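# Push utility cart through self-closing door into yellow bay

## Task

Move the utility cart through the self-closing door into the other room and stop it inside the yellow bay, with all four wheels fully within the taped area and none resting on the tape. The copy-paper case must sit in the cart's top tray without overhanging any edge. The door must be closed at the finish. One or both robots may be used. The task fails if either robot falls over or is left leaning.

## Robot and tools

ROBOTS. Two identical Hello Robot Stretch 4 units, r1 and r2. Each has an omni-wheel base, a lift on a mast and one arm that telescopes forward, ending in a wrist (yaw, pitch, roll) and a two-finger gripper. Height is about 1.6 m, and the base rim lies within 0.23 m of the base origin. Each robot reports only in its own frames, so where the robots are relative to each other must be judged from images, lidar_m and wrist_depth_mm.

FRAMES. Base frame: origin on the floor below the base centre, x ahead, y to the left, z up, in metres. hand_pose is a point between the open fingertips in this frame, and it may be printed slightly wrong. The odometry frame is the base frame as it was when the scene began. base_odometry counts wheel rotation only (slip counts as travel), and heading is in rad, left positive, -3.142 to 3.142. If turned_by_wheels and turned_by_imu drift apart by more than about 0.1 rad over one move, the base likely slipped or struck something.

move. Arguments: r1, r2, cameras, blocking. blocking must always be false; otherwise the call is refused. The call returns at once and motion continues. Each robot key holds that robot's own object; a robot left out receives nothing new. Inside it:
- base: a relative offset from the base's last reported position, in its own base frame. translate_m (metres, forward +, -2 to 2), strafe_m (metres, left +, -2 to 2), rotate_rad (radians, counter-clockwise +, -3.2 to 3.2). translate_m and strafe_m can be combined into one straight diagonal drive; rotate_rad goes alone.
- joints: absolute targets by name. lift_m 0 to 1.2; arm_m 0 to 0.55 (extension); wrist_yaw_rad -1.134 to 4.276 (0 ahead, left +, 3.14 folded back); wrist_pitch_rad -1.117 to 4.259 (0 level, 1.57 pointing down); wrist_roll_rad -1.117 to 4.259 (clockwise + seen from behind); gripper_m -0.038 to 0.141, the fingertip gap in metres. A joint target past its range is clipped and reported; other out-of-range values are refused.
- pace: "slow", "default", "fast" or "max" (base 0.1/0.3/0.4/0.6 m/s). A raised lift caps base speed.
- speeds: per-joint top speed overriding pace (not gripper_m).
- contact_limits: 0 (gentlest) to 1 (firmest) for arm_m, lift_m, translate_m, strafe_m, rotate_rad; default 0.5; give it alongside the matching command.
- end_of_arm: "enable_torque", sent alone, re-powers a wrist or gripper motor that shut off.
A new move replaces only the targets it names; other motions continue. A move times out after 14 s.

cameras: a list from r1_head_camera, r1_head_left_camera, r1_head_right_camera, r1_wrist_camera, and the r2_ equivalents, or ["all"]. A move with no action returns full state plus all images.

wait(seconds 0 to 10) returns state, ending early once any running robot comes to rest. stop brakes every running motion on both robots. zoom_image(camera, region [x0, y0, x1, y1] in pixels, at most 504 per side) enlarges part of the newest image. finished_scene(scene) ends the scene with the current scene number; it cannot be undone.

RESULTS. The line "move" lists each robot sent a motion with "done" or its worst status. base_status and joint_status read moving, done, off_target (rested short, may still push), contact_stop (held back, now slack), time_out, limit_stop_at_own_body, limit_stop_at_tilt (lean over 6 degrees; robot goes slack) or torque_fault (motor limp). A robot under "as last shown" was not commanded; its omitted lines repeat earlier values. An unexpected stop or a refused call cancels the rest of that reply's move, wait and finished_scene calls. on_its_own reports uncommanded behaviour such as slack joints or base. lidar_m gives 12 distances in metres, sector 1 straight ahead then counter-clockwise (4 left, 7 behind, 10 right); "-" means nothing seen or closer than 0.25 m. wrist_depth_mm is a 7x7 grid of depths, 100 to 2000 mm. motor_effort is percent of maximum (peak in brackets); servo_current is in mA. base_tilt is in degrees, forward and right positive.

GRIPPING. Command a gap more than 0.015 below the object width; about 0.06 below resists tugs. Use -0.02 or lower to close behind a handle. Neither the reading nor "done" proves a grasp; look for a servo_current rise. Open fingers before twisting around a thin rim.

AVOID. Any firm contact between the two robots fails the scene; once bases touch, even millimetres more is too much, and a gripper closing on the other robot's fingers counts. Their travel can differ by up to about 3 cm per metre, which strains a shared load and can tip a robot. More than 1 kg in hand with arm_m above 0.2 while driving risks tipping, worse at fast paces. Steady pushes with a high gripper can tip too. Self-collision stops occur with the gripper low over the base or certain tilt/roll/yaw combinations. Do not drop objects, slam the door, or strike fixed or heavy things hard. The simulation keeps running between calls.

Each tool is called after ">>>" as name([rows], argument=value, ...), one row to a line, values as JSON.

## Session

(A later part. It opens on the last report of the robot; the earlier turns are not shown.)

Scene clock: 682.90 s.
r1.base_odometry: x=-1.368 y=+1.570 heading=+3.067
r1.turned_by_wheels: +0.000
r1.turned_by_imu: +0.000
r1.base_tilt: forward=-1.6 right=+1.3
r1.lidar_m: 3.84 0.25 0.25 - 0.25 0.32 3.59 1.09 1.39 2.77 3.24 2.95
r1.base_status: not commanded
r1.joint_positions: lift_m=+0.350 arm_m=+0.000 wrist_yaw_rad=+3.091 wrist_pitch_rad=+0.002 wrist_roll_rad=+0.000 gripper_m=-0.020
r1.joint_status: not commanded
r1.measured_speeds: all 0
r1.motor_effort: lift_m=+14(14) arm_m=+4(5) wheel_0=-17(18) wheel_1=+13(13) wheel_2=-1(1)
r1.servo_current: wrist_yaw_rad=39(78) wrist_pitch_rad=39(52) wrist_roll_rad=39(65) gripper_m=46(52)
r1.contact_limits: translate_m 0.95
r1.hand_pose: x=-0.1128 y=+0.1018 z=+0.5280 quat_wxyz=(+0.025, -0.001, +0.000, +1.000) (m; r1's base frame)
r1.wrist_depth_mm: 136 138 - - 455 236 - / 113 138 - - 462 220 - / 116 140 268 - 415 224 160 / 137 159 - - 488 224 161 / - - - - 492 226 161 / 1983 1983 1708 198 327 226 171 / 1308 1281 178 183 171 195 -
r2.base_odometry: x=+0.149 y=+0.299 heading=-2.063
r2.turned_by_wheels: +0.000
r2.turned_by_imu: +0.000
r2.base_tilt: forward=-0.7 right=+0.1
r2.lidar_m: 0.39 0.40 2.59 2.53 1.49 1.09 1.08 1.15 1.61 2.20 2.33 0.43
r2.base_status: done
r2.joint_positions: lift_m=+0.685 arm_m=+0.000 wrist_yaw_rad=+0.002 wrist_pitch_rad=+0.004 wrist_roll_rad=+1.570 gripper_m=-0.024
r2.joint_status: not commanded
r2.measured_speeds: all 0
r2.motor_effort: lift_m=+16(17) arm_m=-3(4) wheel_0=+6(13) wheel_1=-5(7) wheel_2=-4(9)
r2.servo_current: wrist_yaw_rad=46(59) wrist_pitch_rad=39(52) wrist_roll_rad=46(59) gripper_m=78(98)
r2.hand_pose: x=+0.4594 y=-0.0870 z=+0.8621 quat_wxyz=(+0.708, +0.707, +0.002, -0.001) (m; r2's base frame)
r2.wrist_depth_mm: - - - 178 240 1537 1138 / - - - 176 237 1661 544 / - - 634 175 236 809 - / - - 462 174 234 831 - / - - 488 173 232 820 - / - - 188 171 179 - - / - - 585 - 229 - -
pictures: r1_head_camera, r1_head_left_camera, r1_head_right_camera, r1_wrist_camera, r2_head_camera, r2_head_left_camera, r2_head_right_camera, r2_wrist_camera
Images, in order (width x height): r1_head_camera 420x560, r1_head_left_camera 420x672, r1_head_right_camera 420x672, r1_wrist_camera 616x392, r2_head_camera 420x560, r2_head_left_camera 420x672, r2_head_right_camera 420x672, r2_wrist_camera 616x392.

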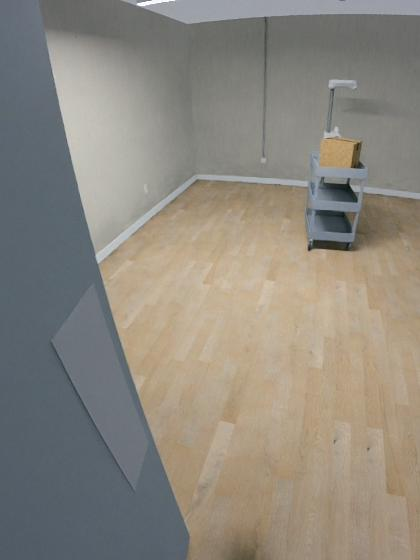

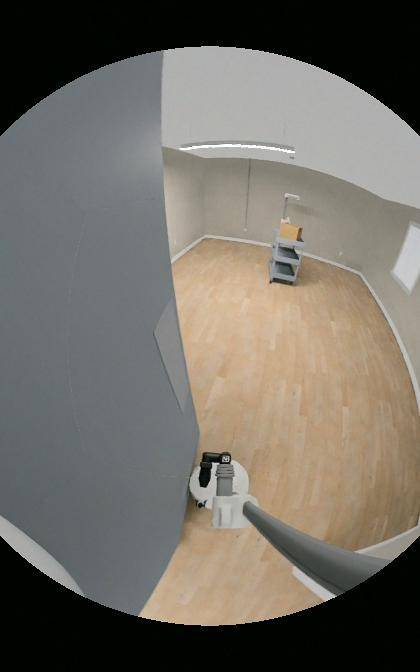

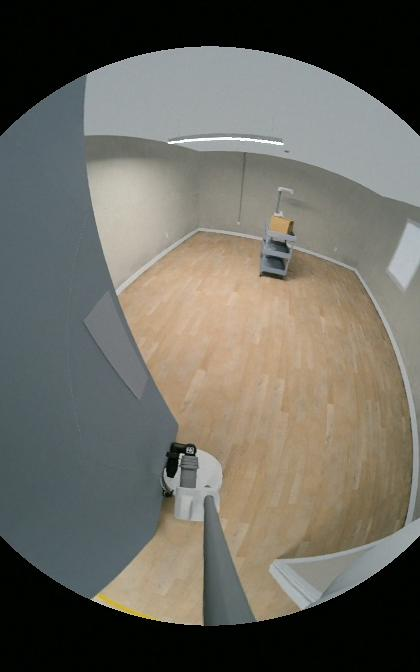

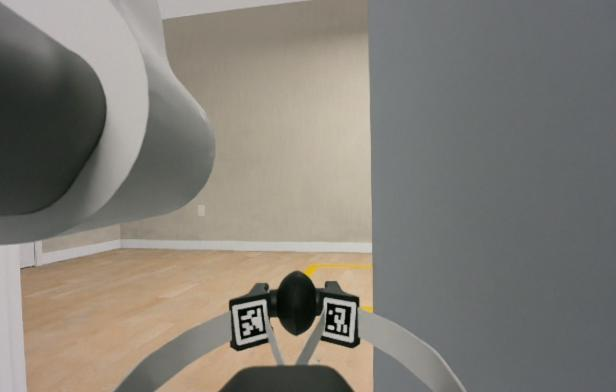

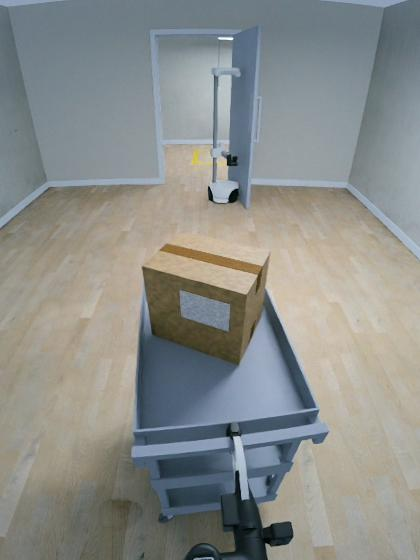

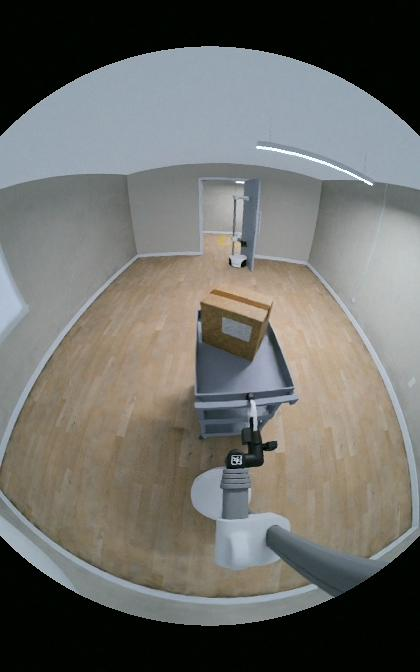

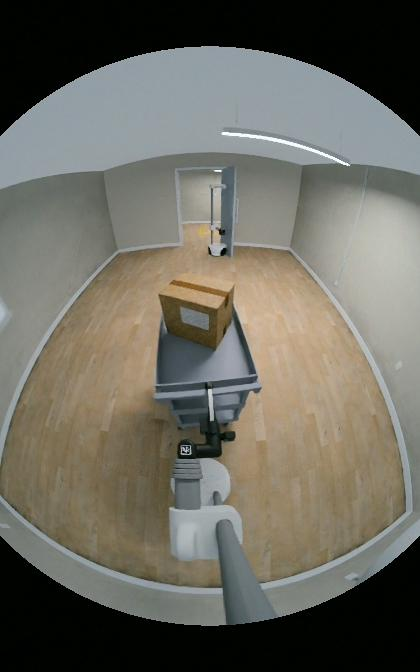

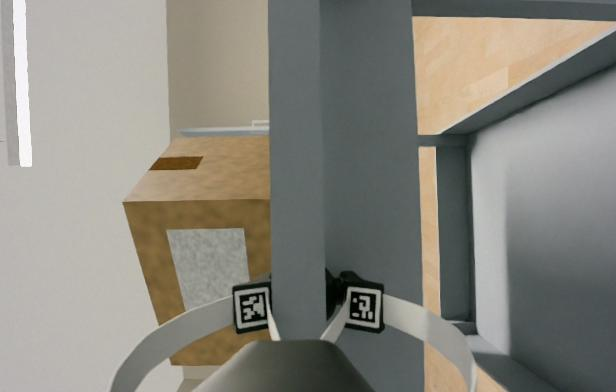

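>>> move(blocking=false, r2={"base":{"translate_m":0.25,"strafe_m":-0.05},"pace":"slow"})

>>> wait(seconds=6)

>>> wait(seconds=0.2, cameras=["r2_head_camera"])

Scene clock: 687.40 s.
move: r2 moving
r1: as last shown
r1.lidar_m: 3.83 0.25 0.25 - 0.25 0.31 3.56 1.08 1.42 2.77 3.26 2.93
r1.motor_effort: lift_m=+14(14) arm_m=+5(5) wheel_0=-17(17) wheel_1=+13(13) wheel_2=-1(1)
r1.servo_current: wrist_yaw_rad=65(65) wrist_pitch_rad=39(46) wrist_roll_rad=46(65) gripper_m=46(46)
r1.contact_limits: translate_m 0.95
r1.wrist_depth_mm: 136 138 - - 459 236 - / 113 139 - - 466 222 - / 116 139 268 - 415 224 160 / 137 159 - - 484 224 161 / - - - - 488 226 162 / 1983 1921 1756 198 329 227 171 / 1281 1308 179 183 170 195 -
r2.base_odometry: x=+0.140 y=+0.290 heading=-2.063
r2.turned_by_wheels: +0.000
r2.turned_by_imu: +0.001
r2.base_tilt: forward=-0.7 right=+0.0
r2.lidar_m: 0.39 0.39 2.60 2.54 1.49 1.13 1.08 1.16 1.64 2.19 2.34 0.43
r2.base_status: translate_m moving; strafe_m moving
r2.joint_positions: lift_m=+0.685 arm_m=+0.000 wrist_yaw_rad=+0.002 wrist_pitch_rad=+0.004 wrist_roll_rad=+1.570 gripper_m=-0.024
r2.joint_status: not commanded
r2.measured_speeds: translate_m=+0.049 strafe_m=-0.010 rotate_rad=+0.000 lift_m=+0.000 arm_m=+0.000 wrist_yaw_rad=+0.000 wrist_pitch_rad=+0.000 wrist_roll_rad=+0.000
r2.motor_effort: lift_m=+17(17) arm_m=-3(4) wheel_0=+7(11) wheel_1=+5(6) wheel_2=-11(12)
r2.servo_current: wrist_yaw_rad=46(59) wrist_pitch_rad=46(52) wrist_roll_rad=46(52) gripper_m=85(91)
r2.hand_pose: x=+0.4594 y=-0.0870 z=+0.8621 quat_wxyz=(+0.708, +0.707, +0.002, -0.001) (m; r2's base frame)
r2.wrist_depth_mm: - - - 180 244 1537 1138 / - - - 178 239 1661 517 / - - - 176 236 809 - / - - 469 175 236 842 - / - - 480 173 232 831 - / - - 187 171 179 - - / - - 569 - 229 - -
pictures: none

Scene clock: 690.70 s.
earlier move: r2 done
r1.base_odometry: x=-1.368 y=+1.570 heading=+3.067
r1.turned_by_wheels: +0.000
r1.turned_by_imu: +0.000
r1.base_tilt: forward=-1.6 right=+1.3
r1.lidar_m: 2.75 0.25 0.25 - 0.25 0.31 3.59 1.10 1.39 2.75 3.24 2.71
r1.base_status: not commanded
r1.joint_positions: lift_m=+0.350 arm_m=+0.000 wrist_yaw_rad=+3.091 wrist_pitch_rad=+0.002 wrist_roll_rad=+0.000 gripper_m=-0.020
r1.joint_status: not commanded
r1.measured_speeds: all 0
r1.motor_effort: lift_m=+14(14) arm_m=+5(5) wheel_0=-17(17) wheel_1=+13(13) wheel_2=-1(1)
r1.servo_current: wrist_yaw_rad=52(78) wrist_pitch_rad=46(52) wrist_roll_rad=52(65) gripper_m=39(46)
r1.contact_limits: translate_m 0.95
r1.hand_pose: x=-0.1128 y=+0.1018 z=+0.5280 quat_wxyz=(+0.025, -0.001, +0.000, +1.000) (m; r1's base frame)
r1.wrist_depth_mm: 136 138 - - 459 236 - / 113 139 - - 466 220 - / 117 139 268 - 413 224 161 / 137 159 - - 484 226 160 / - - - - 488 226 162 / 1921 1921 1708 198 330 226 171 / 1308 1336 179 182 170 195 -
r2.base_odometry: x=-0.014 y=+0.103 heading=-2.063
r2.turned_by_wheels: +0.000
r2.turned_by_imu: -0.001
r2.base_tilt: forward=-0.6 right=+0.1
r2.lidar_m: 0.38 0.41 2.64 2.56 1.83 1.36 1.33 1.42 1.98 2.13 2.29 0.41
r2.base_status: done
r2.joint_positions: lift_m=+0.685 arm_m=+0.000 wrist_yaw_rad=-0.003 wrist_pitch_rad=+0.004 wrist_roll_rad=+1.570 gripper_m=-0.024
r2.joint_status: not commanded
r2.measured_speeds: all 0
r2.motor_effort: lift_m=+17(17) arm_m=-3(4) wheel_0=+1(11) wheel_1=+4(7) wheel_2=-7(16)
r2.servo_current: wrist_yaw_rad=52(59) wrist_pitch_rad=46(52) wrist_roll_rad=52(65) gripper_m=85(91)
r2.hand_pose: x=+0.4591 y=-0.0882 z=+0.8621 quat_wxyz=(+0.708, +0.707, +0.001, -0.002) (m; r2's base frame)
r2.wrist_depth_mm: - - - 172 234 1618 1160 / - - - 172 232 1708 - / - - 591 171 232 798 - / - 492 462 171 232 831 - / - - 496 171 231 831 - / - - 186 171 179 - - / - - 603 - 230 - -
wait: 3.30 of 6 s (r2 has come to rest)
pictures: none

Scene clock: 690.90 s.
r1.base_odometry: x=-1.368 y=+1.570 heading=+3.067
r1.turned_by_wheels: +0.000
r1.turned_by_imu: +0.000
r1.base_tilt: forward=-1.6 right=+1.3
r1.lidar_m: 2.73 0.26 0.25 - 0.25 0.33 3.58 1.10 1.38 2.76 3.27 2.74
r1.base_status: not commanded
r1.joint_positions: lift_m=+0.350 arm_m=+0.000 wrist_yaw_rad=+3.091 wrist_pitch_rad=+0.002 wrist_roll_rad=+0.000 gripper_m=-0.020
r1.joint_status: not commanded
r1.measured_speeds: all 0
r1.motor_effort: lift_m=+14(14) arm_m=+5(5) wheel_0=-17(17) wheel_1=+13(13) wheel_2=-1(1)
r1.servo_current: wrist_yaw_rad=52(78) wrist_pitch_rad=39(52) wrist_roll_rad=39(65) gripper_m=46(46)
r1.contact_limits: translate_m 0.95
r1.hand_pose: x=-0.1128 y=+0.1018 z=+0.5280 quat_wxyz=(+0.025, -0.001, +0.000, +1.000) (m; r1's base frame)
r1.wrist_depth_mm: 136 139 - - 455 235 - / 113 138 - - 469 220 - / 117 140 268 - 413 223 161 / 137 159 - - 484 224 160 / - - - - 484 226 161 / 1983 1921 1756 198 329 225 171 / 1308 1308 178 183 171 195 -
r2.base_odometry: x=-0.014 y=+0.103 heading=-2.063
r2.turned_by_wheels: +0.000
r2.turned_by_imu: +0.000
r2.base_tilt: forward=-0.7 right=+0.1
r2.lidar_m: 0.39 0.40 2.65 2.56 1.84 1.36 1.32 1.42 2.01 2.14 2.28 0.42
r2.base_status: done
r2.joint_positions: lift_m=+0.685 arm_m=+0.000 wrist_yaw_rad=-0.003 wrist_pitch_rad=+0.004 wrist_roll_rad=+1.570 gripper_m=-0.024
r2.joint_status: not commanded
r2.measured_speeds: all 0
r2.motor_effort: lift_m=+17(17) arm_m=-3(4) wheel_0=+1(11) wheel_1=+4(7) wheel_2=-7(16)
r2.servo_current: wrist_yaw_rad=46(59) wrist_pitch_rad=46(52) wrist_roll_rad=46(65) gripper_m=85(91)
r2.hand_pose: x=+0.4591 y=-0.0882 z=+0.8621 quat_wxyz=(+0.708, +0.707, +0.001, -0.002) (m; r2's base frame)
r2.wrist_depth_mm: - - - 172 233 1618 1160 / - - - 172 233 1661 - / - - 585 172 232 809 - / - 488 462 171 232 842 - / - - 492 171 232 842 - / - - 186 171 179 - - / - - 597 - 230 - -
wait: 0.20 s; no rest
pictures: r2_head_camera
Images, in order (width x height): r2_head_camera 420x560.

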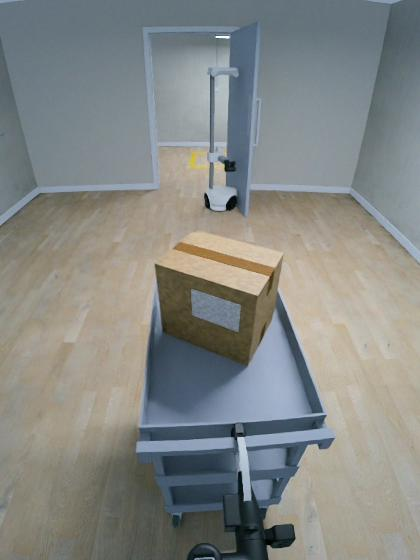

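>>> move(blocking=false, r2={"base":{"translate_m":0.2,"strafe_m":-0.1},"pace":"slow"})

>>> wait(seconds=6)

>>> wait(seconds=0.2, cameras=["r2_head_camera"])

Scene clock: 701.40 s.
move: r2 moving
r1: as last shown
r1.lidar_m: 2.72 0.25 0.25 - 0.25 0.32 3.59 1.08 1.37 2.76 3.27 2.71
r1.servo_current: wrist_yaw_rad=33(65) wrist_pitch_rad=39(52) wrist_roll_rad=46(65) gripper_m=39(46)
r1.contact_limits: translate_m 0.95
r1.wrist_depth_mm: 136 138 - - 459 236 - / 113 139 - - 466 221 - / 117 139 268 - 415 224 160 / 137 159 - - 484 225 161 / - - - - 488 227 161 / 1921 1983 1756 198 327 225 171 / 1308 1281 178 183 170 195 -
r2.base_odometry: x=-0.025 y=+0.095 heading=-2.063
r2.turned_by_wheels: +0.000
r2.turned_by_imu: +0.001
r2.base_tilt: forward=-0.7 right=+0.1
r2.lidar_m: 0.38 0.38 2.61 2.56 1.85 1.38 1.35 1.44 2.00 2.17 2.26 0.43
r2.base_status: translate_m moving; strafe_m moving
r2.joint_positions: lift_m=+0.685 arm_m=+0.000 wrist_yaw_rad=-0.003 wrist_pitch_rad=+0.004 wrist_roll_rad=+1.570 gripper_m=-0.024
r2.joint_status: not commanded
r2.measured_speeds: translate_m=+0.049 strafe_m=-0.025 rotate_rad=+0.002 lift_m=+0.000 arm_m=+0.000 wrist_yaw_rad=+0.000 wrist_pitch_rad=+0.000 wrist_roll_rad=+0.000
r2.motor_effort: lift_m=+17(17) arm_m=-3(4) wheel_0=+6(8) wheel_1=+5(6) wheel_2=-12(13)
r2.servo_current: wrist_yaw_rad=46(59) wrist_pitch_rad=39(46) wrist_roll_rad=46(52) gripper_m=85(91)
r2.hand_pose: x=+0.4591 y=-0.0882 z=+0.8621 quat_wxyz=(+0.708, +0.707, +0.001, -0.002) (m; r2's base frame)
r2.wrist_depth_mm: - - - 172 231 1661 1138 / - - - 171 232 1708 - / - - 591 172 231 809 - / - 492 459 171 231 842 - / - - 496 171 232 831 - / - - 186 171 179 - - / - - 603 - 231 - -
pictures: none

Scene clock: 704.30 s.
earlier move: r2 done
r1.base_odometry: x=-1.368 y=+1.570 heading=+3.067
r1.turned_by_wheels: +0.000
r1.turned_by_imu: +0.000
r1.base_tilt: forward=-1.6 right=+1.3
r1.lidar_m: 2.53 0.26 0.25 - 0.25 0.32 3.57 1.09 1.37 2.74 3.24 2.52
r1.base_status: not commanded
r1.joint_positions: lift_m=+0.350 arm_m=+0.000 wrist_yaw_rad=+3.091 wrist_pitch_rad=+0.002 wrist_roll_rad=+0.000 gripper_m=-0.020
r1.joint_status: not commanded
r1.measured_speeds: all 0
r1.motor_effort: lift_m=+14(14) arm_m=+4(5) wheel_0=-17(18) wheel_1=+13(13) wheel_2=-1(1)
r1.servo_current: wrist_yaw_rad=39(65) wrist_pitch_rad=39(52) wrist_roll_rad=59(65) gripper_m=39(52)
r1.contact_limits: translate_m 0.95
r1.hand_pose: x=-0.1128 y=+0.1018 z=+0.5280 quat_wxyz=(+0.025, -0.001, +0.000, +1.000) (m; r1's base frame)
r1.wrist_depth_mm: 136 138 - - 459 235 - / 113 139 - - 466 222 - / 117 139 268 - 410 224 161 / 137 159 - - 484 226 161 / - - - - 488 226 161 / 1921 1921 1756 198 329 226 171 / 1281 1281 179 183 170 195 -
r2.base_odometry: x=-0.196 y=-0.026 heading=-2.062
r2.turned_by_wheels: +0.000
r2.turned_by_imu: +0.002
r2.base_tilt: forward=-0.7 right=+0.1
r2.lidar_m: 0.40 0.41 2.74 2.62 2.11 1.58 1.52 1.61 2.12 2.07 2.18 0.43
r2.base_status: done
r2.joint_positions: lift_m=+0.685 arm_m=+0.000 wrist_yaw_rad=+0.001 wrist_pitch_rad=+0.004 wrist_roll_rad=+1.570 gripper_m=-0.024
r2.joint_status: not commanded
r2.measured_speeds: all 0
r2.motor_effort: lift_m=+17(17) arm_m=-3(4) wheel_0=+5(13) wheel_1=+5(7) wheel_2=-5(13)
r2.servo_current: wrist_yaw_rad=46(59) wrist_pitch_rad=46(46) wrist_roll_rad=52(59) gripper_m=91(91)
r2.hand_pose: x=+0.4594 y=-0.0872 z=+0.8621 quat_wxyz=(+0.708, +0.707, +0.002, -0.001) (m; r2's base frame)
r2.wrist_depth_mm: - - - 168 229 1661 1138 / - - - 169 229 1576 - / - - 569 169 230 831 - / - 477 462 170 230 831 - / - - 504 171 230 831 - / - - 187 171 180 - - / - - - - 232 - -
wait: 2.90 of 6 s (r2 has come to rest)
pictures: none

Scene clock: 704.50 s.
r1.base_odometry: x=-1.368 y=+1.570 heading=+3.067
r1.turned_by_wheels: +0.000
r1.turned_by_imu: +0.000
r1.base_tilt: forward=-1.6 right=+1.2
r1.lidar_m: 2.52 0.25 0.25 - 0.25 0.33 3.56 1.07 1.39 2.76 3.27 2.52
r1.base_status: not commanded
r1.joint_positions: lift_m=+0.350 arm_m=+0.000 wrist_yaw_rad=+3.091 wrist_pitch_rad=+0.002 wrist_roll_rad=+0.000 gripper_m=-0.020
r1.joint_status: not commanded
r1.measured_speeds: all 0
r1.motor_effort: lift_m=+14(14) arm_m=+5(5) wheel_0=-17(18) wheel_1=+13(13) wheel_2=-1(1)
r1.servo_current: wrist_yaw_rad=39(65) wrist_pitch_rad=33(52) wrist_roll_rad=39(65) gripper_m=39(52)
r1.contact_limits: translate_m 0.95
r1.hand_pose: x=-0.1128 y=+0.1018 z=+0.5280 quat_wxyz=(+0.025, -0.001, +0.000, +1.000) (m; r1's base frame)
r1.wrist_depth_mm: 136 138 - - 455 235 - / 113 139 - - 462 221 - / 117 139 268 - 413 223 160 / 137 159 - - 480 225 161 / - - - - 488 225 162 / 1921 1921 1756 198 327 226 171 / 1308 1308 179 183 171 195 -
r2.base_odometry: x=-0.196 y=-0.026 heading=-2.062
r2.turned_by_wheels: +0.000
r2.turned_by_imu: +0.000
r2.base_tilt: forward=-0.7 right=+0.1
r2.lidar_m: 0.38 0.43 2.73 2.65 2.09 1.60 1.51 1.63 2.14 2.06 2.16 0.42
r2.base_status: done
r2.joint_positions: lift_m=+0.685 arm_m=+0.000 wrist_yaw_rad=+0.001 wrist_pitch_rad=+0.004 wrist_roll_rad=+1.570 gripper_m=-0.024
r2.joint_status: not commanded
r2.measured_speeds: all 0
r2.motor_effort: lift_m=+16(17) arm_m=-3(4) wheel_0=+6(13) wheel_1=+5(7) wheel_2=-5(13)
r2.servo_current: wrist_yaw_rad=33(59) wrist_pitch_rad=39(46) wrist_roll_rad=52(59) gripper_m=85(91)
r2.hand_pose: x=+0.4594 y=-0.0872 z=+0.8621 quat_wxyz=(+0.708, +0.707, +0.002, -0.001) (m; r2's base frame)
r2.wrist_depth_mm: - - - 168 229 1618 1138 / - - - 169 228 1537 - / - - 569 170 230 831 - / - 480 462 170 231 820 - / - - 500 170 231 842 - / - - 187 171 180 - - / - - - - 232 - -
wait: 0.20 s; no rest
pictures: r2_head_camera
Images, in order (width x height): r2_head_camera 420x560.

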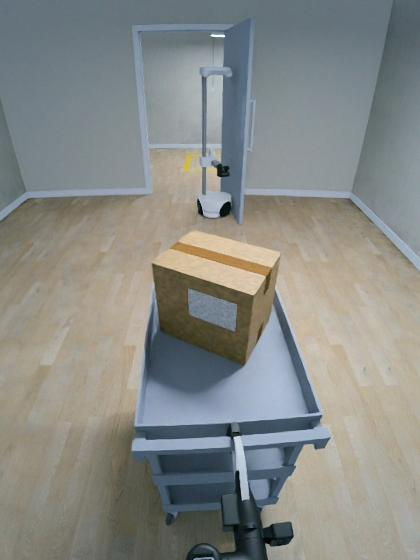

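>>> move(blocking=false, r2={"base":{"translate_m":0.2,"strafe_m":-0.12},"pace":"slow"})

>>> wait(seconds=6)

>>> wait(seconds=0.2, cameras=["r2_head_camera"])

Scene clock: 722.53 s.
move: r2 moving
r1: as last shown
r1.base_tilt: forward=-1.6 right=+1.3
r1.lidar_m: 2.52 0.26 0.25 - 0.25 0.33 3.59 1.08 1.42 2.76 3.25 2.50
r1.motor_effort: lift_m=+14(14) arm_m=+5(5) wheel_0=-17(17) wheel_1=+13(13) wheel_2=-1(1)
r1.servo_current: wrist_yaw_rad=39(59) wrist_pitch_rad=33(52) wrist_roll_rad=46(59) gripper_m=39(46)
r1.contact_limits: translate_m 0.95
r1.wrist_depth_mm: 136 138 - - 459 235 - / 113 139 - - 466 221 - / 117 139 271 - 410 224 160 / 137 159 - - 484 225 161 / - - - - 492 226 161 / 1983 1921 1756 198 327 225 171 / 1308 1281 178 183 170 195 -
r2.base_odometry: x=-0.208 y=-0.033 heading=-2.063
r2.turned_by_wheels: +0.000
r2.turned_by_imu: +0.000
r2.base_tilt: forward=-0.7 right=+0.1
r2.lidar_m: 0.39 0.41 2.74 2.65 2.12 1.60 1.52 1.64 2.11 2.06 2.16 0.40
r2.base_status: translate_m moving; strafe_m moving
r2.joint_positions: lift_m=+0.685 arm_m=+0.000 wrist_yaw_rad=+0.001 wrist_pitch_rad=+0.004 wrist_roll_rad=+1.570 gripper_m=-0.024
r2.joint_status: not commanded
r2.measured_speeds: translate_m=+0.048 strafe_m=-0.028 rotate_rad=+0.000 lift_m=+0.000 arm_m=+0.000 wrist_yaw_rad=+0.000 wrist_pitch_rad=+0.000 wrist_roll_rad=+0.000
r2.motor_effort: lift_m=+17(17) arm_m=-3(4) wheel_0=+10(11) wheel_1=-2(4) wheel_2=-8(10)
r2.servo_current: wrist_yaw_rad=39(59) wrist_pitch_rad=39(46) wrist_roll_rad=52(52) gripper_m=85(91)
r2.hand_pose: x=+0.4594 y=-0.0872 z=+0.8621 quat_wxyz=(+0.708, +0.707, +0.002, -0.001) (m; r2's base frame)
r2.wrist_depth_mm: - - - 168 229 1661 1160 / - - - 169 229 1537 - / - - 564 169 229 831 - / - 477 462 170 229 831 - / - - 500 171 230 842 - / - - 186 170 180 - - / - - - - 231 - -
pictures: none

Scene clock: 725.53 s.
earlier move: r2 done
r1.base_odometry: x=-1.368 y=+1.570 heading=+3.067
r1.turned_by_wheels: +0.000
r1.turned_by_imu: +0.000
r1.base_tilt: forward=-1.6 right=+1.3
r1.lidar_m: 2.32 0.25 0.25 - 0.25 0.31 3.58 1.08 1.37 2.76 3.26 2.33
r1.base_status: not commanded
r1.joint_positions: lift_m=+0.350 arm_m=+0.000 wrist_yaw_rad=+3.091 wrist_pitch_rad=+0.002 wrist_roll_rad=+0.000 gripper_m=-0.020
r1.joint_status: not commanded
r1.measured_speeds: all 0
r1.motor_effort: lift_m=+14(14) arm_m=+5(5) wheel_0=-17(18) wheel_1=+13(13) wheel_2=-1(1)
r1.servo_current: wrist_yaw_rad=52(78) wrist_pitch_rad=33(52) wrist_roll_rad=33(65) gripper_m=39(52)
r1.contact_limits: translate_m 0.95
r1.hand_pose: x=-0.1128 y=+0.1018 z=+0.5280 quat_wxyz=(+0.025, -0.001, +0.000, +1.000) (m; r1's base frame)
r1.wrist_depth_mm: 136 138 - - 455 236 - / 113 139 - - 466 221 - / 116 139 270 - 413 224 160 / 137 159 - - 480 225 161 / - - - - 488 225 161 / 1921 1863 1756 198 327 225 171 / 1281 1281 178 183 171 195 -
r2.base_odometry: x=-0.396 y=-0.145 heading=-2.063
r2.turned_by_wheels: +0.000
r2.turned_by_imu: +0.001
r2.base_tilt: forward=-0.7 right=+0.1
r2.lidar_m: 0.40 0.39 2.86 2.75 2.36 1.81 1.72 1.85 2.03 1.96 2.09 0.43
r2.base_status: done
r2.joint_positions: lift_m=+0.685 arm_m=+0.000 wrist_yaw_rad=+0.001 wrist_pitch_rad=+0.004 wrist_roll_rad=+1.570 gripper_m=-0.024
r2.joint_status: not commanded
r2.measured_speeds: all 0
r2.motor_effort: lift_m=+17(17) arm_m=-3(4) wheel_0=+6(14) wheel_1=-6(7) wheel_2=-4(10)
r2.servo_current: wrist_yaw_rad=46(59) wrist_pitch_rad=39(52) wrist_roll_rad=33(59) gripper_m=91(98)
r2.hand_pose: x=+0.4594 y=-0.0870 z=+0.8621 quat_wxyz=(+0.708, +0.707, +0.002, -0.001) (m; r2's base frame)
r2.wrist_depth_mm: - - - 172 234 1661 1160 / - - - 172 233 1708 - / - - 597 172 233 820 - / - - 466 172 232 842 - / - - 500 171 232 820 - / - - 187 171 180 - - / - - 603 - 231 - -
wait: 3.00 of 6 s (r2 has come to rest)
pictures: none

Scene clock: 725.73 s.
r1.base_odometry: x=-1.368 y=+1.570 heading=+3.067
r1.turned_by_wheels: +0.000
r1.turned_by_imu: +0.000
r1.base_tilt: forward=-1.6 right=+1.3
r1.lidar_m: 2.32 0.26 0.25 - 0.25 0.31 3.56 1.09 1.41 2.76 3.26 2.31
r1.base_status: not commanded
r1.joint_positions: lift_m=+0.350 arm_m=+0.000 wrist_yaw_rad=+3.091 wrist_pitch_rad=+0.002 wrist_roll_rad=+0.000 gripper_m=-0.020
r1.joint_status: not commanded
r1.measured_speeds: all 0
r1.motor_effort: lift_m=+14(14) arm_m=+5(5) wheel_0=-17(18) wheel_1=+13(13) wheel_2=-1(1)
r1.servo_current: wrist_yaw_rad=52(78) wrist_pitch_rad=39(52) wrist_roll_rad=52(65) gripper_m=46(52)
r1.contact_limits: translate_m 0.95
r1.hand_pose: x=-0.1128 y=+0.1018 z=+0.5280 quat_wxyz=(+0.025, -0.001, +0.000, +1.000) (m; r1's base frame)
r1.wrist_depth_mm: 136 138 - - 455 236 - / 113 139 - - 469 221 - / 117 139 268 - 413 224 160 / 137 159 - - 488 225 160 / - - - - 492 226 161 / 1983 1983 1808 198 329 225 171 / 1308 1281 179 183 170 195 -
r2.base_odometry: x=-0.396 y=-0.145 heading=-2.063
r2.turned_by_wheels: +0.000
r2.turned_by_imu: +0.000
r2.base_tilt: forward=-0.7 right=+0.1
r2.lidar_m: 0.39 0.40 2.87 2.72 2.37 1.81 1.73 1.85 2.03 1.94 2.06 0.43
r2.base_status: done
r2.joint_positions: lift_m=+0.685 arm_m=+0.000 wrist_yaw_rad=+0.001 wrist_pitch_rad=+0.004 wrist_roll_rad=+1.570 gripper_m=-0.024
r2.joint_status: not commanded
r2.measured_speeds: all 0
r2.motor_effort: lift_m=+17(17) arm_m=-4(4) wheel_0=+6(14) wheel_1=-6(7) wheel_2=-4(10)
r2.servo_current: wrist_yaw_rad=39(59) wrist_pitch_rad=46(52) wrist_roll_rad=46(59) gripper_m=85(98)
r2.hand_pose: x=+0.4594 y=-0.0870 z=+0.8621 quat_wxyz=(+0.708, +0.707, +0.002, -0.001) (m; r2's base frame)
r2.wrist_depth_mm: - - - 172 233 1661 1138 / - - - 172 233 1661 - / - - 597 171 232 809 - / - - 462 172 232 831 - / - - 492 171 232 831 - / - - 188 171 179 - - / - - 597 - 231 - -
wait: 0.20 s; no rest
pictures: r2_head_camera
Images, in order (width x height): r2_head_camera 420x560.

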